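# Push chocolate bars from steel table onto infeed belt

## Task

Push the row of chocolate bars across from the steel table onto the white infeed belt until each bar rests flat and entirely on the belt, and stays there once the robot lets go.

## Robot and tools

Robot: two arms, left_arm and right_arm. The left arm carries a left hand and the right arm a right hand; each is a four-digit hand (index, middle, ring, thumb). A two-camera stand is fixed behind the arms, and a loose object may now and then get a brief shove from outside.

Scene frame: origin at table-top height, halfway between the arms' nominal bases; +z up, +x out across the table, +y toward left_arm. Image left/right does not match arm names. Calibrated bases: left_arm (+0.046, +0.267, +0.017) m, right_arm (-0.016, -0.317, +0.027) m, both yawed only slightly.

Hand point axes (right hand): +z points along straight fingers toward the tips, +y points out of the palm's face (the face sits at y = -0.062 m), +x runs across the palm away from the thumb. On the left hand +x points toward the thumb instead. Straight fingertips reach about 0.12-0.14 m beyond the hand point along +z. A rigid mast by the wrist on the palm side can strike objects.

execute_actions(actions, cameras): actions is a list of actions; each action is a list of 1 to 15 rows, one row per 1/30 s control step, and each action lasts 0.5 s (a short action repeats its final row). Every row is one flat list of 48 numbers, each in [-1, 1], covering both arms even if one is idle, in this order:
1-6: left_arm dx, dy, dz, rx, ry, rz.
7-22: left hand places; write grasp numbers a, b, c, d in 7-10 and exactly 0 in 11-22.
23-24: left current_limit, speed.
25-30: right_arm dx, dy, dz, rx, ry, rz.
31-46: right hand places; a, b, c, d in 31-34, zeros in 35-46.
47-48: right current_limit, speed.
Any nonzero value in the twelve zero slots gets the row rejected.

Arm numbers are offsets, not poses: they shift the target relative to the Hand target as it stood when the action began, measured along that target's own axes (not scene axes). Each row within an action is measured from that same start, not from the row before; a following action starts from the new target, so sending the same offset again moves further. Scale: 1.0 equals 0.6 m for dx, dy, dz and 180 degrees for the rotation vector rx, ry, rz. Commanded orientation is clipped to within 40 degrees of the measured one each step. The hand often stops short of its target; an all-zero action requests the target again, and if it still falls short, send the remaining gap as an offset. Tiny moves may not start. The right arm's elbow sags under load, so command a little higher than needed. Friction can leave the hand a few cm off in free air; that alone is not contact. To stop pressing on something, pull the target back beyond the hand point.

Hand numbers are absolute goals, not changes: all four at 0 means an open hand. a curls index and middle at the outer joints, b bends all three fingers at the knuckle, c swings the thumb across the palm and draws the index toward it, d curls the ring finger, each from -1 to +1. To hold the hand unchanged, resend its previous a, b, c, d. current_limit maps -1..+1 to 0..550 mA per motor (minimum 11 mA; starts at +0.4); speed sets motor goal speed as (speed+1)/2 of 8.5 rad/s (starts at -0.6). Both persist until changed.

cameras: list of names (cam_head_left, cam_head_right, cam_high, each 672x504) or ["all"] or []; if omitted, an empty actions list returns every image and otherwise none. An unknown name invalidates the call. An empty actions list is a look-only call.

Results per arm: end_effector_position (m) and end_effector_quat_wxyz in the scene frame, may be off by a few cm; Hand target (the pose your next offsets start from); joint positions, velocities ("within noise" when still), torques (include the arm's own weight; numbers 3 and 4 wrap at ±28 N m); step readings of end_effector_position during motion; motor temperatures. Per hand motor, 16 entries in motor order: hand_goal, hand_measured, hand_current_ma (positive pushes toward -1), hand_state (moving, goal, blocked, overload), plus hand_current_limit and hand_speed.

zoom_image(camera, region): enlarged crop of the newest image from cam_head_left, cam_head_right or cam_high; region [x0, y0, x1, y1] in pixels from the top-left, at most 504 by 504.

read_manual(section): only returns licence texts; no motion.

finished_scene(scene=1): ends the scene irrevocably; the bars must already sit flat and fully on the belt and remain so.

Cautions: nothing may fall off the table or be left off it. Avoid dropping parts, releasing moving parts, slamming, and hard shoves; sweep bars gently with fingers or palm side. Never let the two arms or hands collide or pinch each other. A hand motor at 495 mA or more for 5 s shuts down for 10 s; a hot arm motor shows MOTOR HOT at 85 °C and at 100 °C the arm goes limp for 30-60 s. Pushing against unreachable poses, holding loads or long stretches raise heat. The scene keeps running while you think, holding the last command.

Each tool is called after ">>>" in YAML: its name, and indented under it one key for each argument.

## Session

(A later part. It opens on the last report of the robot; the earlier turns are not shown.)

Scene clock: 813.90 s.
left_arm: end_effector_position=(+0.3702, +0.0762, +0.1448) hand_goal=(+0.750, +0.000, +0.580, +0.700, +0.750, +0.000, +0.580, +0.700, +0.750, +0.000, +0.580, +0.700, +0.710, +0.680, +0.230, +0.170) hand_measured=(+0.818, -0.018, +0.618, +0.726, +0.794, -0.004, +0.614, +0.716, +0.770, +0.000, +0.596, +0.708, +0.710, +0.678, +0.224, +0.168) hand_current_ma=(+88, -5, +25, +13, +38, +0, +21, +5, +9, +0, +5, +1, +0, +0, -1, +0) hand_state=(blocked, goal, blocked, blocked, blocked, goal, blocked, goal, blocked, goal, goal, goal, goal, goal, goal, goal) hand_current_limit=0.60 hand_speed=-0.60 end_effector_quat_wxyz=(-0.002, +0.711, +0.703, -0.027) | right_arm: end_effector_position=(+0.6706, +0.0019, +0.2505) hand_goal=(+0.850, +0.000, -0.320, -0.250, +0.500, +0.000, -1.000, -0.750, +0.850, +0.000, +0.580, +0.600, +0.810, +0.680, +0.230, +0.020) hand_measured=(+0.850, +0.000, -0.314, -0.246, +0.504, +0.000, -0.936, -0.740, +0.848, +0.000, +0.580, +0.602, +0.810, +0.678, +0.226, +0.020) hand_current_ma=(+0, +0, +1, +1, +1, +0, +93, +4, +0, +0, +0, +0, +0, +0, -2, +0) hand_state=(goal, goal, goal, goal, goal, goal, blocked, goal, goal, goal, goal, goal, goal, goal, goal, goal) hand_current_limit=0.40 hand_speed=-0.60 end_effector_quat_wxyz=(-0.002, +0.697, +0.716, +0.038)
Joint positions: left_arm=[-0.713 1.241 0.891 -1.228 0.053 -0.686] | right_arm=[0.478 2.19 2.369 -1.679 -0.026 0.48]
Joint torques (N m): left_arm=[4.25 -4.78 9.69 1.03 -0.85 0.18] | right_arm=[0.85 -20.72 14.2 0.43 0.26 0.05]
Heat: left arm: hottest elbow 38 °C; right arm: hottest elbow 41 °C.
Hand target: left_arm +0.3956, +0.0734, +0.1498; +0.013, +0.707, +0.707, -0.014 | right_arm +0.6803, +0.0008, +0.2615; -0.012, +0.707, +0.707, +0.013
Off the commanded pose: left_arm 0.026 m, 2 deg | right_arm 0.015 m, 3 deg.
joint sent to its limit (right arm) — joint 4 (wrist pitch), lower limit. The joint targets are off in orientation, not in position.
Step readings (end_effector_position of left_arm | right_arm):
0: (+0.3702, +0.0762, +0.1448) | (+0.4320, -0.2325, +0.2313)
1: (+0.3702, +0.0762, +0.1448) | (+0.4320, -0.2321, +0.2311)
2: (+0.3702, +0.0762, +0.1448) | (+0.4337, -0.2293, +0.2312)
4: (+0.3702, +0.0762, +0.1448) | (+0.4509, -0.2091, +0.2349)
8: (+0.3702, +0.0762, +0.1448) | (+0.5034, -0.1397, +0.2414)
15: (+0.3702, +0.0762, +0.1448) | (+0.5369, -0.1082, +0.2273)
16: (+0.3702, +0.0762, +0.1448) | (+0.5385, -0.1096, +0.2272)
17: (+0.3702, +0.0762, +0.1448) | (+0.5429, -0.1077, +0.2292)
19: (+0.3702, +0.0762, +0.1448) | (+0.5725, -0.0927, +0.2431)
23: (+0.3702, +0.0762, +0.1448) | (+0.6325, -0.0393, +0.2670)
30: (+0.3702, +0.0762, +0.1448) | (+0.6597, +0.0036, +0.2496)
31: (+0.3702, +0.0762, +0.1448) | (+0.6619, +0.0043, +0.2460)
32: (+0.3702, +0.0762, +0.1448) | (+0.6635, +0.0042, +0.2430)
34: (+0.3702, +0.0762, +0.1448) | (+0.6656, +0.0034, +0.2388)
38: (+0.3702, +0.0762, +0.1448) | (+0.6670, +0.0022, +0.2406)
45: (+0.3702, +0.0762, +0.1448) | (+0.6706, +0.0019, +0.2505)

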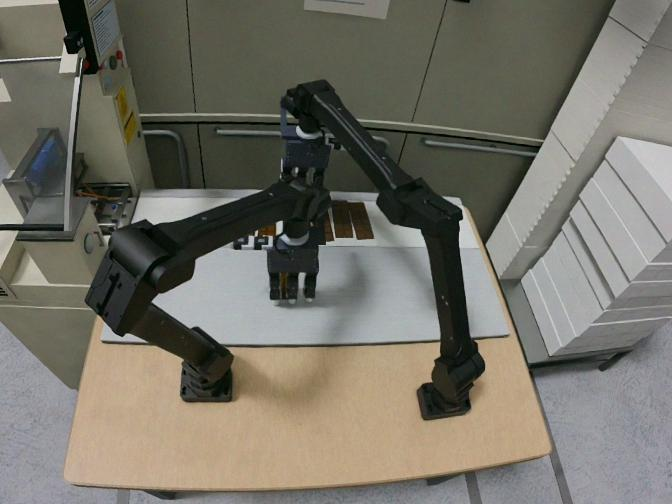

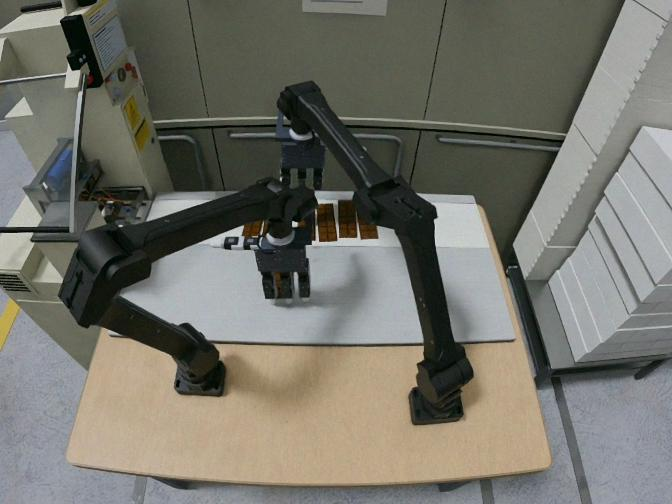

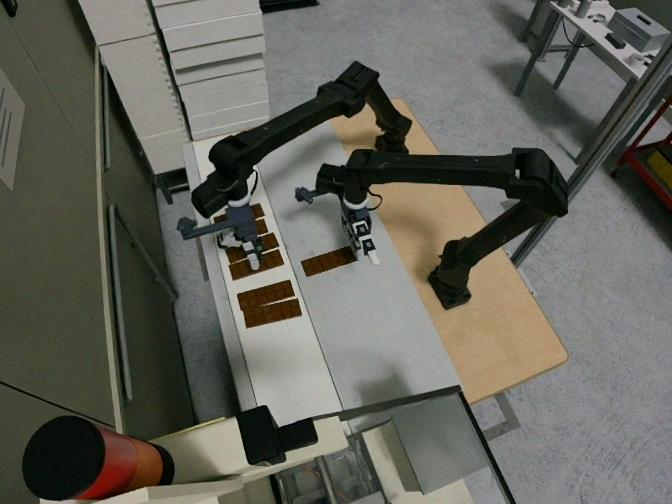

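>>> execute_actions:
  actions:
    - [[0,0,0,0,0,0,0,0,0,0,0,0,0,0,0,0,0,0,0,0,0,0,0.6,-0.6,-0.005,-0.015,0.09,0,0,0,1,0,0,0,0,0,0,0,0,0,0,0,0,0,0,0,0.4,-0.6]]
  cameras: ["cam_high", "cam_head_left"]

>>> zoom_image:
  camera: "cam_high"
  region: [190, 180, 310, 320]

Scene clock: 822.77 s.
left_arm: end_effector_position=(+0.3702, +0.0762, +0.1448) hand_goal=(+0.750, +0.000, +0.580, +0.700, +0.750, +0.000, +0.580, +0.700, +0.750, +0.000, +0.580, +0.700, +0.710, +0.680, +0.230, +0.170) hand_measured=(+0.818, -0.018, +0.618, +0.726, +0.794, -0.004, +0.614, +0.716, +0.770, +0.000, +0.596, +0.708, +0.710, +0.678, +0.224, +0.168) hand_current_ma=(+88, -5, +25, +13, +38, +0, +21, +5, +9, +0, +5, +1, +0, +0, -1, +0) hand_state=(blocked, goal, blocked, blocked, blocked, goal, blocked, goal, blocked, goal, goal, goal, goal, goal, goal, goal) hand_current_limit=0.60 hand_speed=-0.60 end_effector_quat_wxyz=(-0.002, +0.711, +0.703, -0.027) | right_arm: end_effector_position=(+0.6687, +0.0001, +0.2279) hand_goal=(+0.850, +0.000, -0.320, -0.250, +0.500, +0.000, -1.000, -0.750, +0.850, +0.000, +0.580, +0.600, +0.810, +0.680, +0.230, +0.020) hand_measured=(+0.850, +0.000, -0.314, -0.246, +0.504, +0.000, -0.936, -0.740, +0.848, +0.000, +0.580, +0.602, +0.810, +0.678, +0.226, +0.020) hand_current_ma=(+0, +0, +1, +1, +1, +0, +93, +4, +0, +0, +0, +0, +0, +0, -2, +0) hand_state=(goal, goal, goal, goal, goal, goal, blocked, goal, goal, goal, goal, goal, goal, goal, goal, goal) hand_current_limit=0.40 hand_speed=-0.60 end_effector_quat_wxyz=(-0.007, +0.701, +0.713, +0.022)
Joint positions: left_arm=[-0.713 1.241 0.891 -1.228 0.053 -0.686] | right_arm=[0.478 2.202 2.337 -1.667 -0.026 0.491]
Joint torques (N m): left_arm=[4.31 -4.78 9.68 1.05 -0.86 0.17] | right_arm=[0.97 -20.01 8.98 1.05 -0.01 0.02]
Heat: left arm: hottest elbow 38 °C; right arm: hottest elbow 42 °C.
Hand target: left_arm +0.3956, +0.0734, +0.1498; +0.013, +0.707, +0.707, -0.014 | right_arm +0.6714, -0.0003, +0.2074; -0.012, +0.707, +0.707, +0.013
Off the commanded pose: left_arm 0.026 m, 2 deg | right_arm 0.021 m, 2 deg.
Step readings (end_effector_position of left_arm | right_arm):
0: (+0.3702, +0.0762, +0.1448) | (+0.6706, +0.0019, +0.2505)
1: (+0.3702, +0.0762, +0.1448) | (+0.6706, +0.0018, +0.2505)
2: (+0.3702, +0.0762, +0.1448) | (+0.6705, +0.0018, +0.2505)
4: (+0.3702, +0.0762, +0.1448) | (+0.6705, +0.0016, +0.2500)
8: (+0.3702, +0.0762, +0.1448) | (+0.6694, +0.0007, +0.2426)
15: (+0.3702, +0.0762, +0.1448) | (+0.6685, +0.0000, +0.2289)
Images, in order (width x height): cam_head_left 672x504, cam_high 672x504.

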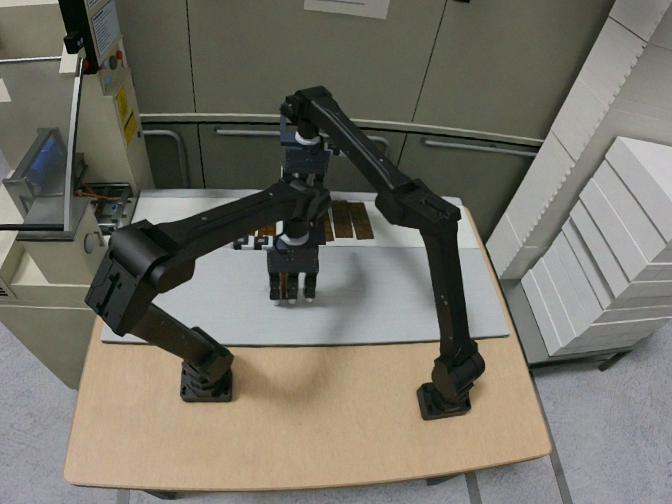

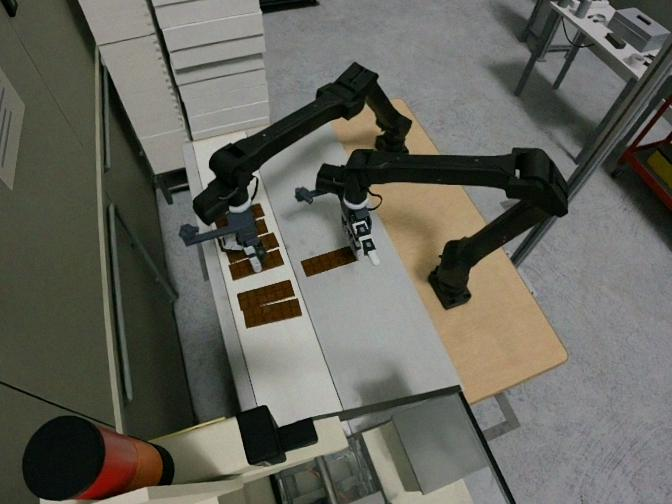

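Scaled by 3.600 from the camera's 672x504 image, which has a finer 960x720 frame.

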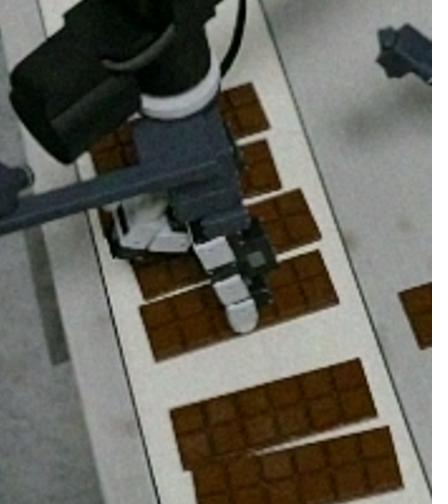

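>>> execute_actions:
  actions:
    - [[0,0,0,0,0,0,0,0,0,0,0,0,0,0,0,0,0,0,0,0,0,0,0.6,-0.6,0.025,0,0.04,0,0,0,1,0,0,0,0,0,0,0,0,0,0,0,0,0,0,0,0.4,-0.6]]
    - [[0,0,0,0,0,0,0,0,0,0,0,0,0,0,0,0,0,0,0,0,0,0,0.6,-0.6,0,0,0.045,0,0,0,1,0,0,0,0,0,0,0,0,0,0,0,0,0,0,0,0.4,-0.6]]
  cameras: ["cam_high"]

>>> zoom_image:
  camera: "cam_high"
  region: [190, 180, 310, 320]

Scene clock: 833.43 s.
left_arm: end_effector_position=(+0.3702, +0.0762, +0.1448) hand_goal=(+0.750, +0.000, +0.580, +0.700, +0.750, +0.000, +0.580, +0.700, +0.750, +0.000, +0.580, +0.700, +0.710, +0.680, +0.230, +0.170) hand_measured=(+0.818, -0.018, +0.618, +0.726, +0.794, -0.004, +0.614, +0.716, +0.770, +0.000, +0.596, +0.708, +0.710, +0.678, +0.224, +0.168) hand_current_ma=(+88, -5, +25, +13, +38, +0, +21, +5, +9, +0, +5, +1, +0, +0, -1, +0) hand_state=(blocked, goal, blocked, blocked, blocked, goal, blocked, goal, blocked, goal, goal, goal, goal, goal, goal, goal) hand_current_limit=0.60 hand_speed=-0.60 end_effector_quat_wxyz=(-0.002, +0.711, +0.703, -0.027) | right_arm: end_effector_position=(+0.6724, +0.0122, +0.1729) hand_goal=(+0.850, +0.000, -0.320, -0.250, +0.500, +0.000, -1.000, -0.750, +0.850, +0.000, +0.580, +0.600, +0.810, +0.680, +0.230, +0.020) hand_measured=(+0.850, +0.000, -0.314, -0.246, +0.504, +0.000, -0.936, -0.740, +0.848, +0.000, +0.580, +0.602, +0.810, +0.678, +0.226, +0.020) hand_current_ma=(+0, +0, +1, +1, +1, +0, +93, +4, +0, +0, +0, +0, +0, +0, -2, +0) hand_state=(goal, goal, goal, goal, goal, goal, blocked, goal, goal, goal, goal, goal, goal, goal, goal, goal) hand_current_limit=0.40 hand_speed=-0.60 end_effector_quat_wxyz=(-0.008, +0.704, +0.710, +0.019)
Joint positions: left_arm=[-0.713 1.241 0.891 -1.228 0.053 -0.686] | right_arm=[0.492 2.233 2.248 -1.554 -0.026 0.512]
Joint torques (N m): left_arm=[4.25 -4.84 9.65 1.02 -0.85 0.17] | right_arm=[1.85 -20.95 8.85 1.03 0 0.04]
Heat: left arm: hottest elbow 38 °C; right arm: hottest elbow 42 °C.
Hand target: left_arm +0.3956, +0.0734, +0.1498; +0.013, +0.707, +0.707, -0.014 | right_arm +0.6713, +0.0164, +0.1568; -0.012, +0.706, +0.708, +0.012
Off the commanded pose: left_arm 0.026 m, 2 deg | right_arm 0.017 m, 1 deg.
Step readings (end_effector_position of left_arm | right_arm):
0: (+0.3702, +0.0762, +0.1448) | (+0.6687, +0.0001, +0.2279)
1: (+0.3702, +0.0762, +0.1448) | (+0.6688, +0.0001, +0.2279)
2: (+0.3702, +0.0762, +0.1448) | (+0.6693, +0.0002, +0.2273)
4: (+0.3702, +0.0762, +0.1448) | (+0.6713, +0.0014, +0.2258)
8: (+0.3702, +0.0762, +0.1448) | (+0.6724, +0.0048, +0.2173)
15: (+0.3702, +0.0762, +0.1448) | (+0.6717, +0.0100, +0.2041)
16: (+0.3702, +0.0762, +0.1448) | (+0.6715, +0.0105, +0.2033)
17: (+0.3702, +0.0762, +0.1448) | (+0.6716, +0.0112, +0.2013)
19: (+0.3702, +0.0762, +0.1448) | (+0.6730, +0.0127, +0.1954)
23: (+0.3702, +0.0762, +0.1448) | (+0.6711, +0.0115, +0.1783)
30: (+0.3702, +0.0762, +0.1448) | (+0.6723, +0.0121, +0.1729)
Images, in order (width x height): cam_high 672x504.

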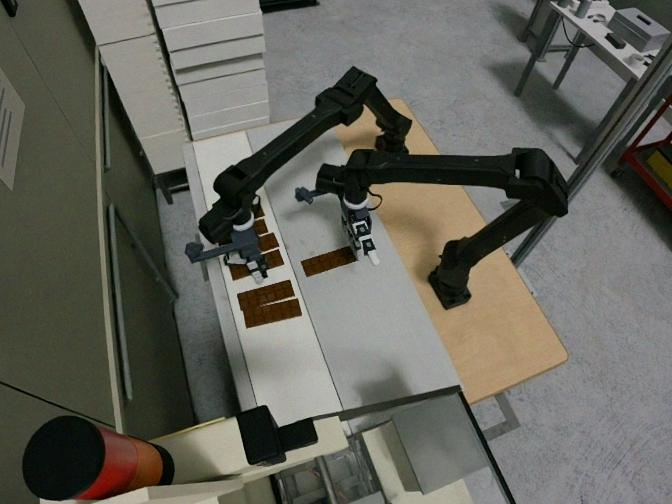

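Scaled by 3.600 from the camera's 672x504 image, which has a finer 960x720 frame.

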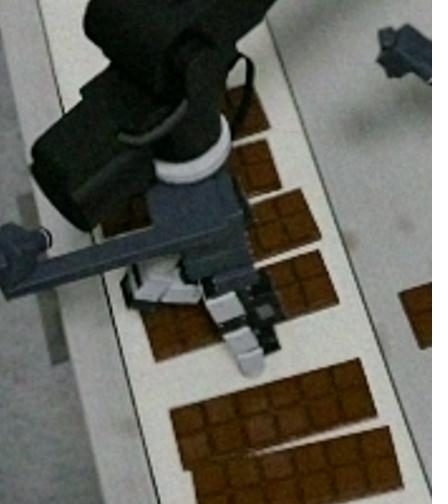

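>>> execute_actions:
  actions:
    - [[0,0,0,0,0,0,0,0,0,0,0,0,0,0,0,0,0,0,0,0,0,0,0.6,-0.6,-0.012,0,0.012,0,0,0,1,0,0,0,0,0,0,0,0,0,0,0,0,0,0,0,0.4,-0.6]]
    - [[0,0,0,0,0,0,0,0,0,0,0,0,0,0,0,0,0,0,0,0,0,0,0.6,-0.6,-0.022,0,0,0,0,0,1,0,0,0,0,0,0,0,0,0,0,0,0,0,0,0,0.4,-0.6]]
  cameras: ["cam_high"]

>>> zoom_image:
  camera: "cam_high"
  region: [190, 180, 310, 320]

Scene clock: 845.63 s.
left_arm: end_effector_position=(+0.3702, +0.0762, +0.1448) hand_goal=(+0.750, +0.000, +0.580, +0.700, +0.750, +0.000, +0.580, +0.700, +0.750, +0.000, +0.580, +0.700, +0.710, +0.680, +0.230, +0.170) hand_measured=(+0.818, -0.018, +0.618, +0.726, +0.794, -0.004, +0.614, +0.716, +0.770, +0.000, +0.596, +0.708, +0.710, +0.678, +0.224, +0.168) hand_current_ma=(+88, -5, +25, +13, +38, +0, +21, +5, +9, +0, +5, +1, +0, +0, -1, +0) hand_state=(blocked, goal, blocked, blocked, blocked, goal, blocked, goal, blocked, goal, goal, goal, goal, goal, goal, goal) hand_current_limit=0.60 hand_speed=-0.60 end_effector_quat_wxyz=(-0.002, +0.711, +0.703, -0.027) | right_arm: end_effector_position=(+0.6718, +0.0067, +0.1668) hand_goal=(+0.850, +0.000, -0.320, -0.250, +0.500, +0.000, -1.000, -0.750, +0.850, +0.000, +0.580, +0.600, +0.810, +0.680, +0.230, +0.020) hand_measured=(+0.850, +0.000, -0.314, -0.246, +0.504, +0.000, -0.936, -0.740, +0.844, -0.018, +0.576, +0.598, +0.810, +0.678, +0.226, +0.020) hand_current_ma=(+0, +0, +1, +1, +1, +0, +93, +4, -2, -8, -1, +0, +0, +0, -2, +0) hand_state=(goal, goal, goal, goal, goal, goal, blocked, goal, goal, goal, goal, goal, goal, goal, goal, goal) hand_current_limit=0.40 hand_speed=-0.60 end_effector_quat_wxyz=(-0.009, +0.706, +0.708, +0.028)
Joint positions: left_arm=[-0.713 1.241 0.891 -1.228 0.053 -0.686] | right_arm=[0.484 2.207 2.184 -1.5 -0.033 0.512]
Joint torques (N m): left_arm=[4.37 -4.78 9.72 1.06 -0.86 0.18] | right_arm=[0.67 -21.19 7.45 0.95 0.26 -0.2]
Heat: left arm: hottest elbow 39 °C; right arm: hottest elbow 42 °C.
Hand target: left_arm +0.3956, +0.0734, +0.1498; +0.013, +0.707, +0.707, -0.014 | right_arm +0.6715, -0.0038, +0.1491; -0.012, +0.707, +0.707, +0.013
Off the commanded pose: left_arm 0.026 m, 2 deg | right_arm 0.021 m, 2 deg.
Step readings (end_effector_position of left_arm | right_arm):
0: (+0.3702, +0.0762, +0.1448) | (+0.6724, +0.0122, +0.1729)
1: (+0.3702, +0.0762, +0.1448) | (+0.6725, +0.0123, +0.1730)
2: (+0.3702, +0.0762, +0.1448) | (+0.6728, +0.0124, +0.1723)
4: (+0.3702, +0.0762, +0.1448) | (+0.6731, +0.0126, +0.1692)
8: (+0.3702, +0.0762, +0.1448) | (+0.6730, +0.0132, +0.1671)
15: (+0.3702, +0.0762, +0.1448) | (+0.6732, +0.0134, +0.1670)
16: (+0.3702, +0.0762, +0.1448) | (+0.6730, +0.0133, +0.1668)
17: (+0.3702, +0.0762, +0.1448) | (+0.6730, +0.0129, +0.1666)
19: (+0.3702, +0.0762, +0.1448) | (+0.6725, +0.0107, +0.1669)
23: (+0.3702, +0.0762, +0.1448) | (+0.6717, +0.0077, +0.1669)
30: (+0.3702, +0.0762, +0.1448) | (+0.6718, +0.0067, +0.1666)
Images, in order (width x height): cam_high 672x504.

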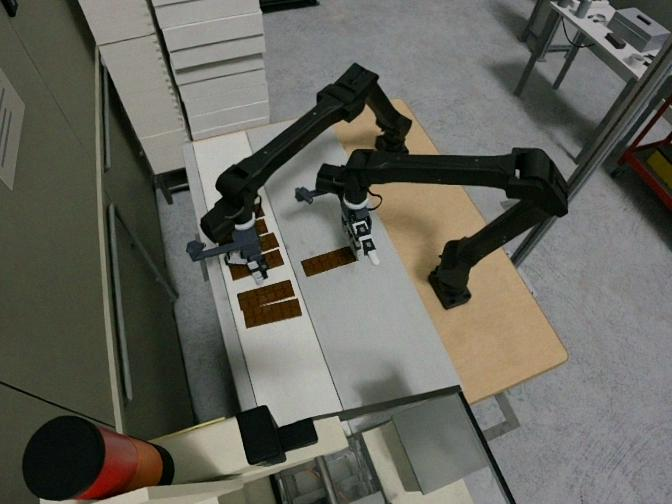

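Scaled by 3.600 from the camera's 672x504 image, which has a finer 960x720 frame.

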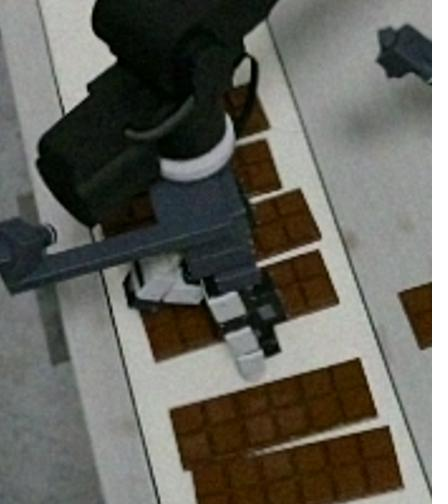

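>>> execute_actions:
  actions:
    - [[0,0,0,0,0,0,0,0,0,0,0,0,0,0,0,0,0,0,0,0,0,0,0.6,-0.6,-0.012,0,-0.015,0,0,0,1,0,0,0,0,0,0,0,0,0,0,0,0,0,0,0,0.4,-0.6]]
    - [[0,0,0,0,0,0,0,0,0,0,0,0,0,0,0,0,0,0,0,0,0,0,0.6,-0.6,-0.016,0,0,0,0,0,1,0,0,0,0,0,0,0,0,0,0,0,0,0,0,0,0.4,-0.6]]
  cameras: ["cam_high"]

>>> zoom_image:
  camera: "cam_high"
  region: [190, 180, 310, 320]

Scene clock: 854.07 s.
left_arm: end_effector_position=(+0.3702, +0.0762, +0.1448) hand_goal=(+0.750, +0.000, +0.580, +0.700, +0.750, +0.000, +0.580, +0.700, +0.750, +0.000, +0.580, +0.700, +0.710, +0.680, +0.230, +0.170) hand_measured=(+0.818, -0.018, +0.618, +0.726, +0.794, -0.004, +0.614, +0.716, +0.770, +0.000, +0.596, +0.708, +0.710, +0.678, +0.224, +0.168) hand_current_ma=(+88, -5, +25, +13, +38, +0, +21, +5, +9, +0, +5, +1, +0, +0, -1, +0) hand_state=(blocked, goal, blocked, blocked, blocked, goal, blocked, goal, blocked, goal, goal, goal, goal, goal, goal, goal) hand_current_limit=0.60 hand_speed=-0.60 end_effector_quat_wxyz=(-0.002, +0.711, +0.703, -0.027) | right_arm: end_effector_position=(+0.6702, -0.0077, +0.1655) hand_goal=(+0.850, +0.000, -0.320, -0.250, +0.500, +0.000, -1.000, -0.750, +0.850, +0.000, +0.580, +0.600, +0.810, +0.680, +0.230, +0.020) hand_measured=(+0.850, +0.000, -0.314, -0.246, +0.504, +0.000, -0.936, -0.740, +0.844, -0.036, +0.576, +0.596, +0.810, +0.678, +0.226, +0.020) hand_current_ma=(+0, +0, +1, +1, +1, +0, +93, +4, -1, -28, -1, -1, +0, +0, -2, +0) hand_state=(goal, goal, goal, goal, goal, goal, blocked, goal, goal, blocked, goal, goal, goal, goal, goal, goal) hand_current_limit=0.40 hand_speed=-0.60 end_effector_quat_wxyz=(-0.013, +0.706, +0.708, +0.022)
Joint positions: left_arm=[-0.713 1.241 0.891 -1.228 0.053 -0.686] | right_arm=[0.466 2.188 2.152 -1.5 -0.038 0.493]
Joint torques (N m): left_arm=[4.31 -4.84 9.7 1.03 -0.86 0.17] | right_arm=[-0.32 -22.07 7.69 0.79 0.46 -0.22]
Heat: left arm: hottest elbow 39 °C; right arm: hottest elbow 42 °C.
Hand target: left_arm +0.3956, +0.0734, +0.1498; +0.013, +0.707, +0.707, -0.014 | right_arm +0.6715, -0.0207, +0.1573; -0.012, +0.706, +0.708, +0.013
Off the commanded pose: left_arm 0.026 m, 2 deg | right_arm 0.015 m, 1 deg.
Step readings (end_effector_position of left_arm | right_arm):
0: (+0.3702, +0.0762, +0.1448) | (+0.6718, +0.0067, +0.1668)
1: (+0.3702, +0.0762, +0.1448) | (+0.6718, +0.0067, +0.1668)
2: (+0.3702, +0.0762, +0.1448) | (+0.6718, +0.0067, +0.1670)
4: (+0.3702, +0.0762, +0.1448) | (+0.6718, +0.0062, +0.1668)
8: (+0.3702, +0.0762, +0.1448) | (+0.6718, +0.0048, +0.1666)
15: (+0.3702, +0.0762, +0.1448) | (+0.6718, +0.0045, +0.1665)
16: (+0.3702, +0.0762, +0.1448) | (+0.6719, +0.0042, +0.1666)
17: (+0.3702, +0.0762, +0.1448) | (+0.6714, +0.0041, +0.1664)
19: (+0.3702, +0.0762, +0.1448) | (+0.6699, +0.0025, +0.1663)
23: (+0.3702, +0.0762, +0.1448) | (+0.6692, -0.0035, +0.1660)
30: (+0.3702, +0.0762, +0.1448) | (+0.6701, -0.0078, +0.1655)
Images, in order (width x height): cam_high 672x504.

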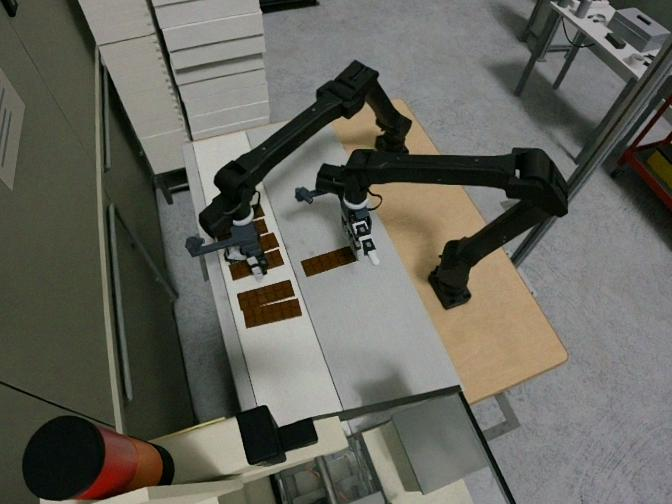

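Scaled by 3.600 from the camera's 672x504 image, which has a finer 960x720 frame.

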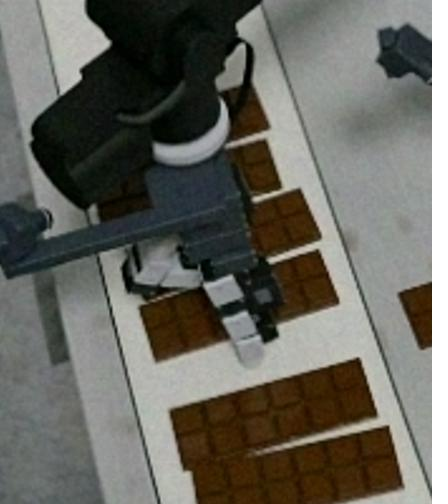

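>>> execute_actions:
  actions:
    - [[0,0,0,0,0,0,0,0,0,0,0,0,0,0,0,0,0,0,0,0,0,0,0.6,-0.6,-0.013,0,-0.01,0,0,0,1,0,0,0,0,0,0,0,0,0,0,0,0,0,0,0,0.4,-0.6]]
    - [[0,0,0,0,0,0,0,0,0,0,0,0,0,0,0,0,0,0,0,0,0,0,0.6,-0.6,-0.013,0,0,0,0,0,1,0,0,0,0,0,0,0,0,0,0,0,0,0,0,0,0.4,-0.6]]
  cameras: ["cam_high"]

>>> zoom_image:
  camera: "cam_high"
  region: [190, 180, 310, 320]

Scene clock: 861.57 s.
left_arm: end_effector_position=(+0.3702, +0.0762, +0.1448) hand_goal=(+0.750, +0.000, +0.580, +0.700, +0.750, +0.000, +0.580, +0.700, +0.750, +0.000, +0.580, +0.700, +0.710, +0.680, +0.230, +0.170) hand_measured=(+0.818, -0.018, +0.618, +0.726, +0.794, -0.004, +0.614, +0.716, +0.770, +0.000, +0.596, +0.708, +0.710, +0.678, +0.224, +0.168) hand_current_ma=(+88, -5, +25, +13, +38, +0, +21, +5, +9, +0, +5, +1, +0, +0, -1, +0) hand_state=(blocked, goal, blocked, blocked, blocked, goal, blocked, goal, blocked, goal, goal, goal, goal, goal, goal, goal) hand_current_limit=0.60 hand_speed=-0.60 end_effector_quat_wxyz=(-0.002, +0.711, +0.703, -0.027) | right_arm: end_effector_position=(+0.6701, -0.0249, +0.1655) hand_goal=(+0.850, +0.000, -0.320, -0.250, +0.500, +0.000, -1.000, -0.750, +0.850, +0.000, +0.580, +0.600, +0.810, +0.680, +0.230, +0.020) hand_measured=(+0.850, +0.000, -0.314, -0.246, +0.504, +0.000, -0.936, -0.740, +0.846, -0.036, +0.578, +0.598, +0.810, +0.678, +0.226, +0.020) hand_current_ma=(+0, +0, +1, +1, +1, +0, +93, +4, -1, -28, +0, +0, +0, +0, -2, +0) hand_state=(goal, goal, goal, goal, goal, goal, blocked, goal, goal, blocked, goal, goal, goal, goal, goal, goal) hand_current_limit=0.40 hand_speed=-0.60 end_effector_quat_wxyz=(-0.014, +0.706, +0.707, +0.017)
Joint positions: left_arm=[-0.713 1.241 0.891 -1.228 0.053 -0.686] | right_arm=[0.443 2.168 2.119 -1.498 -0.038 0.472]
Joint torques (N m): left_arm=[4.31 -4.78 9.7 1.02 -0.85 0.18] | right_arm=[0.03 -22.18 7.86 0.95 0.44 -0.17]
Heat: left arm: hottest elbow 39 °C; right arm: hottest elbow 42 °C.
Hand target: left_arm +0.3956, +0.0734, +0.1498; +0.013, +0.707, +0.707, -0.014 | right_arm +0.6714, -0.0365, +0.1628; -0.012, +0.706, +0.708, +0.013
Off the commanded pose: left_arm 0.026 m, 2 deg | right_arm 0.012 m, 1 deg.
Step readings (end_effector_position of left_arm | right_arm):
0: (+0.3702, +0.0762, +0.1448) | (+0.6703, -0.0076, +0.1658)
1: (+0.3702, +0.0762, +0.1448) | (+0.6703, -0.0076, +0.1658)
2: (+0.3702, +0.0762, +0.1448) | (+0.6702, -0.0076, +0.1659)
4: (+0.3702, +0.0762, +0.1448) | (+0.6696, -0.0085, +0.1659)
8: (+0.3702, +0.0762, +0.1448) | (+0.6698, -0.0126, +0.1659)
15: (+0.3702, +0.0762, +0.1448) | (+0.6716, -0.0172, +0.1656)
16: (+0.3702, +0.0762, +0.1448) | (+0.6715, -0.0172, +0.1657)
17: (+0.3702, +0.0762, +0.1448) | (+0.6712, -0.0176, +0.1656)
19: (+0.3702, +0.0762, +0.1448) | (+0.6701, -0.0184, +0.1656)
23: (+0.3702, +0.0762, +0.1448) | (+0.6693, -0.0224, +0.1652)
30: (+0.3702, +0.0762, +0.1448) | (+0.6698, -0.0251, +0.1651)
Images, in order (width x height): cam_high 672x504.

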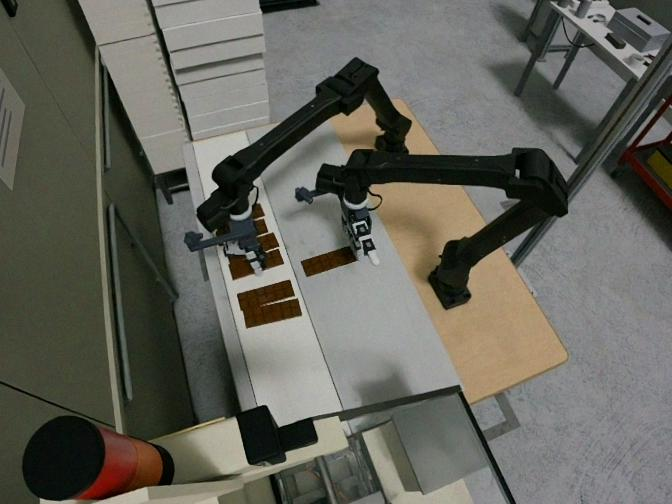

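Scaled by 3.600 from the camera's 672x504 image, which has a finer 960x720 frame.

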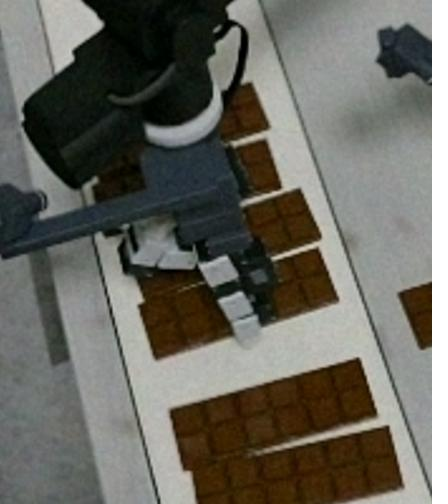

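>>> execute_actions:
  actions:
    - [[0,0,0,0,0,0,0,0,0,0,0,0,0,0,0,0,0,0,0,0,0,0,0.6,-0.6,-0.013,0,-0.003,0,0,0,1,0,0,0,0,0,0,0,0,0,0,0,0,0,0,0,0.4,-0.6]]
  cameras: ["cam_high"]

>>> zoom_image:
  camera: "cam_high"
  region: [190, 180, 310, 320]

Scene clock: 866.53 s.
left_arm: end_effector_position=(+0.3702, +0.0762, +0.1448) hand_goal=(+0.750, +0.000, +0.580, +0.700, +0.750, +0.000, +0.580, +0.700, +0.750, +0.000, +0.580, +0.700, +0.710, +0.680, +0.230, +0.170) hand_measured=(+0.818, -0.018, +0.618, +0.726, +0.794, -0.004, +0.614, +0.716, +0.770, +0.000, +0.596, +0.708, +0.710, +0.678, +0.224, +0.168) hand_current_ma=(+88, -5, +25, +13, +38, +0, +21, +5, +9, +0, +5, +1, +0, +0, -1, +0) hand_state=(blocked, goal, blocked, blocked, blocked, goal, blocked, goal, blocked, goal, goal, goal, goal, goal, goal, goal) hand_current_limit=0.60 hand_speed=-0.60 end_effector_quat_wxyz=(-0.002, +0.711, +0.703, -0.027) | right_arm: end_effector_position=(+0.6696, -0.0323, +0.1651) hand_goal=(+0.850, +0.000, -0.320, -0.250, +0.500, +0.000, -1.000, -0.750, +0.850, +0.000, +0.580, +0.600, +0.810, +0.680, +0.230, +0.020) hand_measured=(+0.850, +0.000, -0.314, -0.246, +0.504, +0.000, -0.936, -0.740, +0.848, -0.036, +0.578, +0.598, +0.810, +0.678, +0.226, +0.020) hand_current_ma=(+0, +0, +1, +1, +1, +0, +93, +4, +0, -28, +0, +0, +0, +0, -2, +0) hand_state=(goal, goal, goal, goal, goal, goal, blocked, goal, goal, blocked, goal, goal, goal, goal, goal, goal) hand_current_limit=0.40 hand_speed=-0.60 end_effector_quat_wxyz=(-0.015, +0.706, +0.708, +0.016)
Joint positions: left_arm=[-0.713 1.241 0.891 -1.228 0.053 -0.686] | right_arm=[0.434 2.158 2.102 -1.494 -0.038 0.461]
Joint torques (N m): left_arm=[4.37 -4.78 9.68 1.03 -0.85 0.17] | right_arm=[-0.38 -22.12 7.95 0.92 0.41 -0.2]
Motor temperatures (°C): left_arm=[35 35 39 29 32 29] | right_arm=[36 40 42 27 30 28]
Heat: left arm: hottest elbow 39 °C; right arm: hottest elbow 42 °C.
Hand target: left_arm +0.3956, +0.0734, +0.1498; +0.013, +0.707, +0.707, -0.014 | right_arm +0.6715, -0.0444, +0.1645; -0.012, +0.707, +0.707, +0.013
Off the commanded pose: left_arm 0.026 m, 2 deg | right_arm 0.012 m, 1 deg.
Step readings (end_effector_position of left_arm | right_arm):
0: (+0.3702, +0.0762, +0.1448) | (+0.6701, -0.0249, +0.1652)
1: (+0.3702, +0.0762, +0.1448) | (+0.6701, -0.0249, +0.1655)
2: (+0.3702, +0.0762, +0.1448) | (+0.6698, -0.0253, +0.1650)
4: (+0.3702, +0.0762, +0.1448) | (+0.6691, -0.0258, +0.1652)
8: (+0.3702, +0.0762, +0.1448) | (+0.6689, -0.0294, +0.1653)
15: (+0.3702, +0.0762, +0.1448) | (+0.6696, -0.0323, +0.1651)
Images, in order (width x height): cam_high 672x504.

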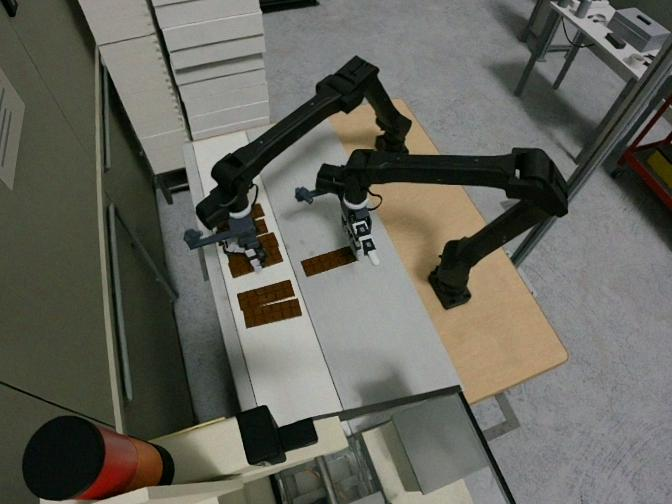

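Scaled by 3.600 from the camera's 672x504 image, which has a finer 960x720 frame.

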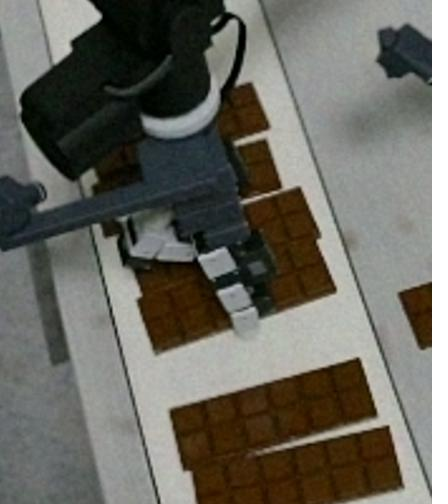

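>>> execute_actions:
  actions:
    - [[0,0,0,0,0,0,0,0,0,0,0,0,0,0,0,0,0,0,0,0,0,0,0.6,-0.6,0.02,0,-0.01,0,0,0,1,0,0,0,0,0,0,0,0,0,0,0,0,0,0,0,0.4,-0.6]]
    - [[0,0,0,0,0,0,0,0,0,0,0,0,0,0,0,0,0,0,0,0,0,0,0.6,-0.6,0,-0.01,-0.13,0,0,0,1,0,0,0,0,0,0,0,0,0,0,0,0,0,0,0,0.4,-0.6]]
    - [[0,0,0,0,0,0,0,0,0,0,0,0,0,0,0,0,0,0,0,0,0,0,0.6,-0.6,-0.2,-0.18,-0.01,0,0,0,0,0,0,0,0,0,0,0,0,0,0,0,0,0,0,0,0.4,-0.6]]
    - [[0,0,0,0,0,0,0,0,0,0,0,0,0,0,0,0,0,0,0,0,0,0,0.6,-0.6,-0.2,-0.18,0,0,0,0,0,0,0,0,0,0,0,0,0,0,0,0,0,0,0,0,0.4,-0.6]]
  cameras: ["cam_high", "cam_head_left"]

>>> zoom_image:
  camera: "cam_high"
  region: [200, 190, 380, 320]

Scene clock: 878.33 s.
left_arm: end_effector_position=(+0.3702, +0.0762, +0.1448) hand_goal=(+0.750, +0.000, +0.580, +0.700, +0.750, +0.000, +0.580, +0.700, +0.750, +0.000, +0.580, +0.700, +0.710, +0.680, +0.230, +0.170) hand_measured=(+0.818, -0.018, +0.618, +0.726, +0.794, -0.004, +0.614, +0.716, +0.770, +0.000, +0.596, +0.708, +0.710, +0.678, +0.224, +0.168) hand_current_ma=(+88, -5, +25, +13, +38, +0, +21, +5, +9, +0, +5, +1, +0, +0, -1, +0) hand_state=(blocked, goal, blocked, blocked, blocked, goal, blocked, goal, blocked, goal, goal, goal, goal, goal, goal, goal) hand_current_limit=0.60 hand_speed=-0.60 end_effector_quat_wxyz=(-0.002, +0.711, +0.703, -0.027) | right_arm: end_effector_position=(+0.4493, -0.2759, +0.2497) hand_goal=(+0.750, +0.000, +0.580, +0.700, +0.750, +0.000, +0.580, +0.700, +0.750, +0.000, +0.580, +0.700, +0.710, +0.680, +0.230, +0.170) hand_measured=(+0.748, +0.000, +0.578, +0.696, +0.750, +0.000, +0.576, +0.698, +0.748, -0.002, +0.578, +0.698, +0.708, +0.678, +0.226, +0.166) hand_current_ma=(+0, +0, +0, -1, +0, +0, -1, +0, +0, +0, +0, +0, +0, +0, -2, -1) hand_state=(goal, goal, goal, goal, goal, goal, goal, goal, goal, goal, goal, goal, goal, goal, goal, goal) hand_current_limit=0.40 hand_speed=-0.60 end_effector_quat_wxyz=(-0.010, +0.711, +0.703, +0.010)
Joint positions: left_arm=[-0.713 1.241 0.891 -1.228 0.053 -0.686] | right_arm=[0.127 1.351 1.237 -1.452 -0.028 0.167]
Joint torques (N m): left_arm=[4.25 -4.78 9.69 1.05 -0.85 0.17] | right_arm=[0.03 -9.93 8.49 1.05 -0.03 -0.2]
Heat: left arm: hottest elbow 39 °C; right arm: hottest elbow 42 °C.
Hand target: left_arm +0.3956, +0.0734, +0.1498; +0.013, +0.707, +0.707, -0.014 | right_arm +0.4497, -0.2757, +0.2462; -0.012, +0.706, +0.708, +0.013
Off the commanded pose: left_arm 0.026 m, 2 deg | right_arm 0.003 m, 1 deg.
Step readings (end_effector_position of left_arm | right_arm):
0: (+0.3702, +0.0762, +0.1448) | (+0.6696, -0.0322, +0.1651)
1: (+0.3702, +0.0762, +0.1448) | (+0.6696, -0.0322, +0.1651)
2: (+0.3702, +0.0762, +0.1448) | (+0.6696, -0.0322, +0.1651)
4: (+0.3702, +0.0762, +0.1448) | (+0.6696, -0.0323, +0.1651)
8: (+0.3702, +0.0762, +0.1448) | (+0.6688, -0.0327, +0.1648)
15: (+0.3702, +0.0762, +0.1448) | (+0.6684, -0.0325, +0.1648)
16: (+0.3702, +0.0762, +0.1448) | (+0.6682, -0.0326, +0.1647)
17: (+0.3702, +0.0762, +0.1448) | (+0.6665, -0.0335, +0.1663)
19: (+0.3702, +0.0762, +0.1448) | (+0.6600, -0.0373, +0.1710)
23: (+0.3702, +0.0762, +0.1448) | (+0.6558, -0.0399, +0.1942)
30: (+0.3702, +0.0762, +0.1448) | (+0.6577, -0.0390, +0.2276)
31: (+0.3702, +0.0762, +0.1448) | (+0.6577, -0.0390, +0.2291)
32: (+0.3702, +0.0762, +0.1448) | (+0.6555, -0.0434, +0.2280)
34: (+0.3702, +0.0762, +0.1448) | (+0.6359, -0.0571, +0.2208)
38: (+0.3702, +0.0762, +0.1448) | (+0.5874, -0.1121, +0.2153)
45: (+0.3702, +0.0762, +0.1448) | (+0.5606, -0.1644, +0.2554)
46: (+0.3702, +0.0762, +0.1448) | (+0.5591, -0.1649, +0.2595)
47: (+0.3702, +0.0762, +0.1448) | (+0.5542, -0.1684, +0.2603)
49: (+0.3702, +0.0762, +0.1448) | (+0.5268, -0.1827, +0.2499)
53: (+0.3702, +0.0762, +0.1448) | (+0.4671, -0.2429, +0.2301)
60: (+0.3702, +0.0762, +0.1448) | (+0.4494, -0.2804, +0.2503)
Images, in order (width x height): cam_head_left 672x504, cam_high 672x504.

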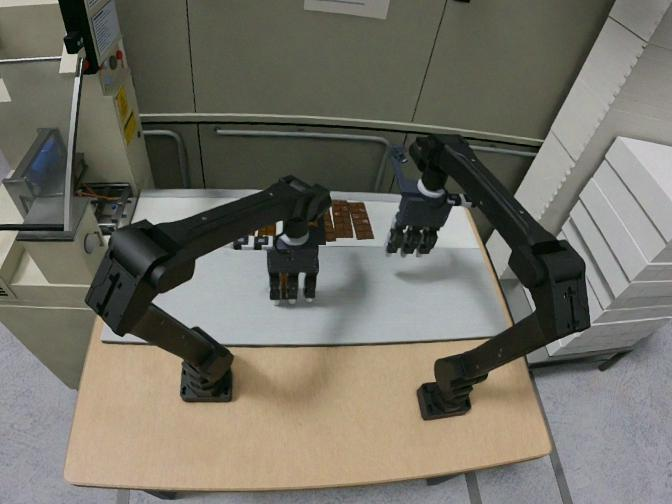

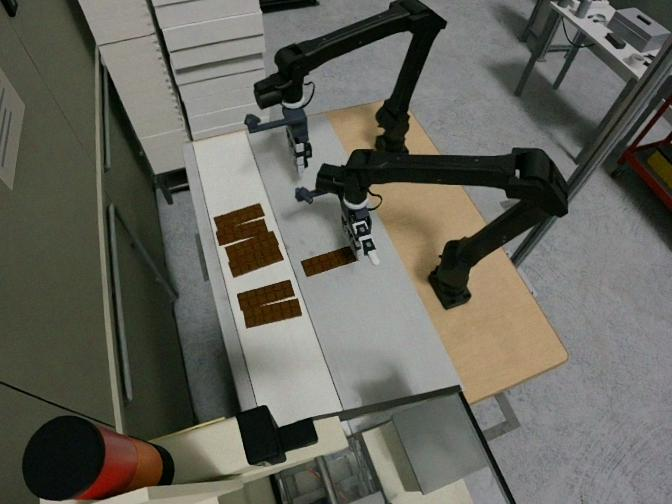

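Scaled by 2.800 from the camera's 672x504 image, which has a finer 960x720 frame.

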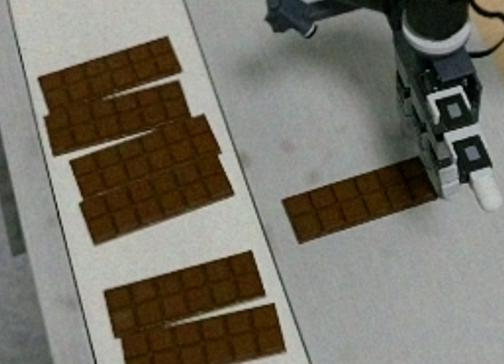

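>>> execute_actions:
  actions:
    - [[-0.02,0.03,-0.012,0,0,0,0,0,0,0,0,0,0,0,0,0,0,0,0,0,0,0,0.6,-0.6,0,0,0,0,0,0,0,0,0,0,0,0,0,0,0,0,0,0,0,0,0,0,0.4,-0.6]]
  cameras: ["cam_high"]

>>> zoom_image:
  camera: "cam_high"
  region: [200, 190, 380, 320]

Scene clock: 888.13 s.
left_arm: end_effector_position=(+0.3895, +0.0680, +0.1463) hand_goal=(+0.750, +0.000, +0.580, +0.700, +0.750, +0.000, +0.580, +0.700, +0.750, +0.000, +0.580, +0.700, +0.710, +0.680, +0.230, +0.170) hand_measured=(+0.796, +0.002, +0.608, +0.722, +0.786, +0.002, +0.612, +0.716, +0.780, +0.008, +0.604, +0.712, +0.710, +0.678, +0.224, +0.168) hand_current_ma=(+42, +0, +14, +9, +27, +0, +18, +5, +19, +1, +11, +3, +0, +0, -1, +0) hand_state=(blocked, goal, blocked, blocked, blocked, goal, blocked, goal, blocked, goal, blocked, goal, goal, goal, goal, goal) hand_current_limit=0.60 hand_speed=-0.60 end_effector_quat_wxyz=(-0.006, +0.711, +0.703, -0.021) | right_arm: end_effector_position=(+0.4498, -0.2753, +0.2498) hand_goal=(+0.750, +0.000, +0.580, +0.700, +0.750, +0.000, +0.580, +0.700, +0.750, +0.000, +0.580, +0.700, +0.710, +0.680, +0.230, +0.170) hand_measured=(+0.748, +0.000, +0.578, +0.696, +0.750, +0.000, +0.576, +0.698, +0.748, -0.002, +0.578, +0.698, +0.708, +0.678, +0.226, +0.166) hand_current_ma=(+0, +0, +0, -1, +0, +0, -1, +0, +0, +0, +0, +0, +0, +0, -2, -1) hand_state=(goal, goal, goal, goal, goal, goal, goal, goal, goal, goal, goal, goal, goal, goal, goal, goal) hand_current_limit=0.40 hand_speed=-0.60 end_effector_quat_wxyz=(-0.010, +0.710, +0.704, +0.011)
Joint positions: left_arm=[-0.702 1.3 0.945 -1.232 0.041 -0.673] | right_arm=[0.127 1.351 1.237 -1.45 -0.03 0.164]
Joint torques (N m): left_arm=[3.78 -6.48 10.52 0.51 -0.45 0.1] | right_arm=[0.56 -9.82 8.53 1.14 -0.05 -0.21]
Heat: left arm: hottest elbow 39 °C; right arm: hottest elbow 41 °C.
Hand target: left_arm +0.4136, +0.0615, +0.1576; +0.013, +0.707, +0.707, -0.013 | right_arm +0.4497, -0.2757, +0.2462; -0.012, +0.706, +0.708, +0.013
Off the commanded pose: left_arm 0.027 m, 2 deg | right_arm 0.004 m, 1 deg.
Step readings (end_effector_position of left_arm | right_arm):
0: (+0.3702, +0.0762, +0.1448) | (+0.4493, -0.2758, +0.2497)
1: (+0.3705, +0.0760, +0.1450) | (+0.4493, -0.2758, +0.2497)
2: (+0.3711, +0.0757, +0.1451) | (+0.4493, -0.2758, +0.2497)
4: (+0.3757, +0.0737, +0.1457) | (+0.4493, -0.2757, +0.2497)
8: (+0.3864, +0.0693, +0.1459) | (+0.4497, -0.2754, +0.2498)
15: (+0.3895, +0.0680, +0.1463) | (+0.4498, -0.2753, +0.2498)
Images, in order (width x height): cam_high 672x504.

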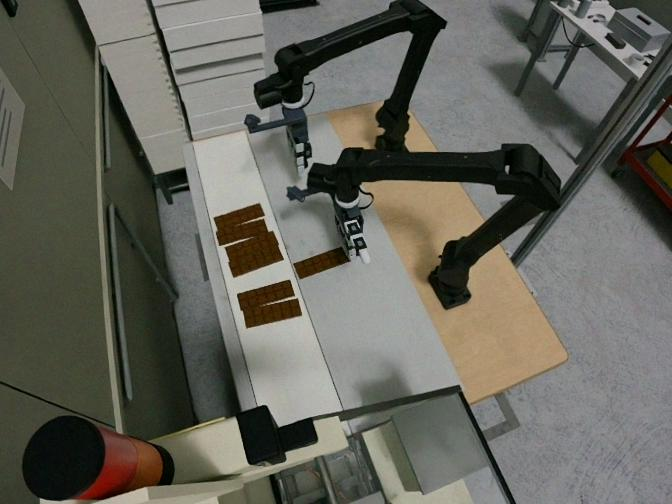

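Scaled by 2.800 from the camera's 672x504 image, which has a finer 960x720 frame.

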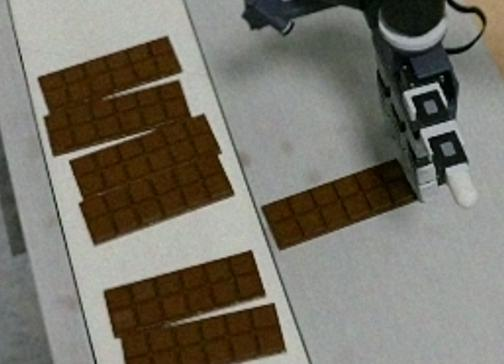

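>>> execute_actions:
  actions:
    - [[-0.012,0.008,-0.004,0,0,0.03,0,0,0,0,0,0,0,0,0,0,0,0,0,0,0,0,0.6,-0.6,0,0,0,0,0,0,0,0,0,0,0,0,0,0,0,0,0,0,0,0,0,0,0.4,-0.6]]
  cameras: ["cam_high"]

>>> zoom_image:
  camera: "cam_high"
  region: [200, 190, 380, 320]

Scene clock: 909.57 s.
left_arm: end_effector_position=(+0.3958, +0.0608, +0.1472) hand_goal=(+0.750, +0.000, +0.580, +0.700, +0.750, +0.000, +0.580, +0.700, +0.750, +0.000, +0.580, +0.700, +0.710, +0.680, +0.230, +0.170) hand_measured=(+0.784, +0.002, +0.602, +0.718, +0.774, +0.002, +0.602, +0.712, +0.766, +0.002, +0.596, +0.710, +0.710, +0.678, +0.224, +0.168) hand_current_ma=(+24, +0, +8, +6, +12, +0, +9, +3, +5, +0, +4, +2, +0, +0, -1, +0) hand_state=(blocked, goal, blocked, goal, blocked, goal, blocked, goal, goal, goal, goal, goal, goal, goal, goal, goal) hand_current_limit=0.60 hand_speed=-0.60 end_effector_quat_wxyz=(-0.005, +0.742, +0.670, -0.019) | right_arm: end_effector_position=(+0.4498, -0.2753, +0.2498) hand_goal=(+0.750, +0.000, +0.580, +0.700, +0.750, +0.000, +0.580, +0.700, +0.750, +0.000, +0.580, +0.700, +0.710, +0.680, +0.230, +0.170) hand_measured=(+0.748, +0.000, +0.578, +0.696, +0.750, +0.000, +0.576, +0.698, +0.748, -0.002, +0.578, +0.698, +0.708, +0.678, +0.226, +0.166) hand_current_ma=(+0, +0, +0, -1, +0, +0, -1, +0, +0, +0, +0, +0, +0, +0, -2, -1) hand_state=(goal, goal, goal, goal, goal, goal, goal, goal, goal, goal, goal, goal, goal, goal, goal, goal) hand_current_limit=0.40 hand_speed=-0.60 end_effector_quat_wxyz=(-0.010, +0.710, +0.704, +0.011)
Joint positions: left_arm=[-0.694 1.308 0.954 -1.232 0.037 -0.576] | right_arm=[0.127 1.351 1.237 -1.45 -0.03 0.164]
Joint torques (N m): left_arm=[3.78 -7.06 10.52 0.31 -0.31 0.17] | right_arm=[0.67 -9.88 8.42 1.25 -0.07 -0.17]
Heat: left arm: hottest elbow 41 °C; right arm: hottest elbow 41 °C.
Hand target: left_arm +0.4184, +0.0545, +0.1602; +0.013, +0.739, +0.673, -0.013 | right_arm +0.4497, -0.2757, +0.2462; -0.012, +0.706, +0.708, +0.013
Off the commanded pose: left_arm 0.027 m, 2 deg | right_arm 0.004 m, 1 deg.
Step readings (end_effector_position of left_arm | right_arm):
0: (+0.3895, +0.0680, +0.1463) | (+0.4498, -0.2753, +0.2498)
1: (+0.3895, +0.0679, +0.1463) | (+0.4498, -0.2753, +0.2498)
2: (+0.3896, +0.0674, +0.1461) | (+0.4498, -0.2753, +0.2498)
4: (+0.3910, +0.0659, +0.1466) | (+0.4498, -0.2753, +0.2498)
8: (+0.3943, +0.0633, +0.1471) | (+0.4498, -0.2753, +0.2498)
15: (+0.3956, +0.0613, +0.1472) | (+0.4498, -0.2753, +0.2498)
Images, in order (width x height): cam_high 672x504.

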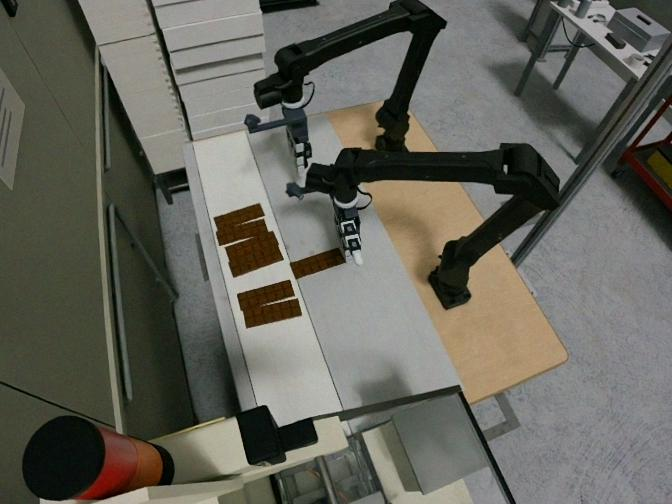

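Scaled by 2.800 from the camera's 672x504 image, which has a finer 960x720 frame.

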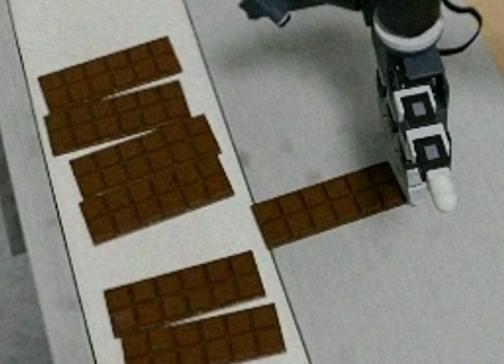

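>>> execute_actions:
  actions:
    - [[-0.008,0.006,-0.002,0,0,0.035,0,0,0,0,0,0,0,0,0,0,0,0,0,0,0,0,0.6,-0.6,0,0,0,0,0,0,0,0,0,0,0,0,0,0,0,0,0,0,0,0,0,0,0.4,-0.6]]
  cameras: ["cam_high", "cam_head_left"]

>>> zoom_image:
  camera: "cam_high"
  region: [200, 190, 380, 320]

>>> zoom_image:
  camera: "cam_head_left"
  region: [240, 210, 340, 300]

Scene clock: 918.90 s.
left_arm: end_effector_position=(+0.3993, +0.0544, +0.1473) hand_goal=(+0.750, +0.000, +0.580, +0.700, +0.750, +0.000, +0.580, +0.700, +0.750, +0.000, +0.580, +0.700, +0.710, +0.680, +0.230, +0.170) hand_measured=(+0.788, -0.008, +0.602, +0.718, +0.770, -0.004, +0.598, +0.712, +0.750, +0.000, +0.582, +0.702, +0.710, +0.678, +0.224, +0.168) hand_current_ma=(+28, -1, +8, +6, +8, +0, +6, +2, +0, +0, +0, +0, +0, +0, -1, +0) hand_state=(blocked, goal, blocked, goal, goal, goal, goal, goal, goal, goal, goal, goal, goal, goal, goal, goal) hand_current_limit=0.60 hand_speed=-0.60 end_effector_quat_wxyz=(-0.004, +0.777, +0.630, -0.020) | right_arm: end_effector_position=(+0.4498, -0.2753, +0.2498) hand_goal=(+0.750, +0.000, +0.580, +0.700, +0.750, +0.000, +0.580, +0.700, +0.750, +0.000, +0.580, +0.700, +0.710, +0.680, +0.230, +0.170) hand_measured=(+0.748, +0.000, +0.578, +0.696, +0.750, +0.000, +0.576, +0.698, +0.748, -0.002, +0.578, +0.698, +0.708, +0.678, +0.226, +0.166) hand_current_ma=(+0, +0, +0, -1, +0, +0, -1, +0, +0, +0, +0, +0, +0, +0, -2, -1) hand_state=(goal, goal, goal, goal, goal, goal, goal, goal, goal, goal, goal, goal, goal, goal, goal, goal) hand_current_limit=0.40 hand_speed=-0.60 end_effector_quat_wxyz=(-0.010, +0.710, +0.704, +0.011)
Joint positions: left_arm=[-0.683 1.308 0.954 -1.232 0.037 -0.457] | right_arm=[0.127 1.351 1.237 -1.45 -0.03 0.164]
Joint torques (N m): left_arm=[3.9 -7.41 10.5 0.18 -0.32 0.18] | right_arm=[0.97 -9.7 8.57 1.13 -0.05 -0.19]
Heat: left arm: hottest elbow 42 °C; right arm: hottest elbow 41 °C.
Hand target: left_arm +0.4215, +0.0494, +0.1616; +0.014, +0.775, +0.632, -0.012 | right_arm +0.4497, -0.2757, +0.2462; -0.012, +0.706, +0.708, +0.013
Off the commanded pose: left_arm 0.027 m, 2 deg | right_arm 0.004 m, 1 deg.
Step readings (end_effector_position of left_arm | right_arm):
0: (+0.3958, +0.0607, +0.1472) | (+0.4498, -0.2753, +0.2498)
1: (+0.3959, +0.0606, +0.1472) | (+0.4498, -0.2753, +0.2498)
2: (+0.3960, +0.0601, +0.1472) | (+0.4498, -0.2753, +0.2498)
4: (+0.3967, +0.0587, +0.1473) | (+0.4498, -0.2753, +0.2498)
8: (+0.3983, +0.0571, +0.1473) | (+0.4498, -0.2753, +0.2498)
15: (+0.3992, +0.0552, +0.1474) | (+0.4498, -0.2753, +0.2498)
Images, in order (width x height): cam_head_left 672x504, cam_high 672x504.

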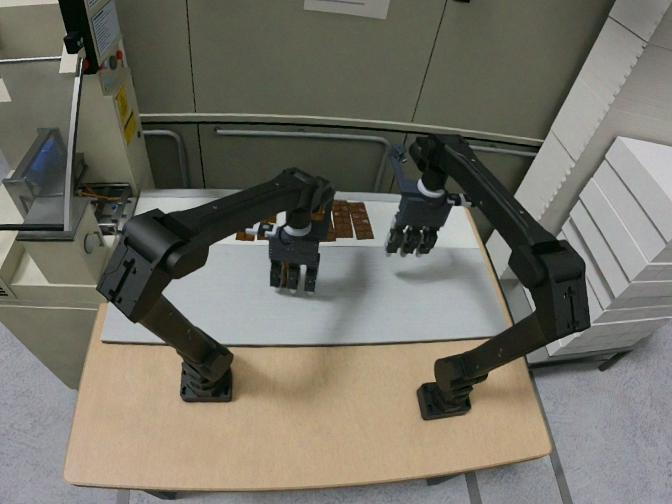

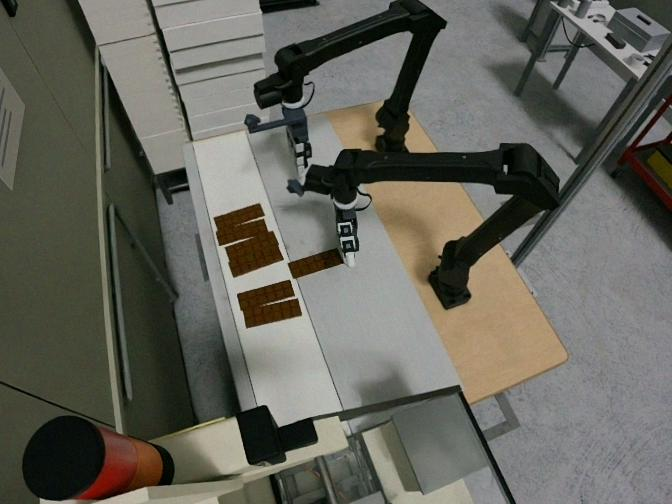

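Scaled by 2.800 from the camera's 672x504 image, which has a finer 960x720 frame.

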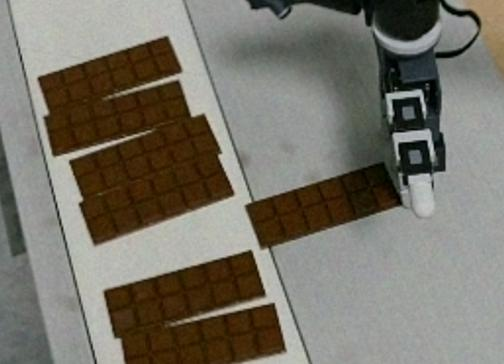

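Scaled by 5.040 from the camera's 672x504 image, which has a finer 960x720 frame.

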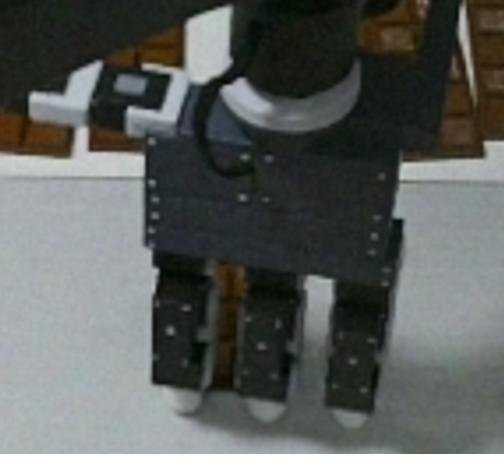

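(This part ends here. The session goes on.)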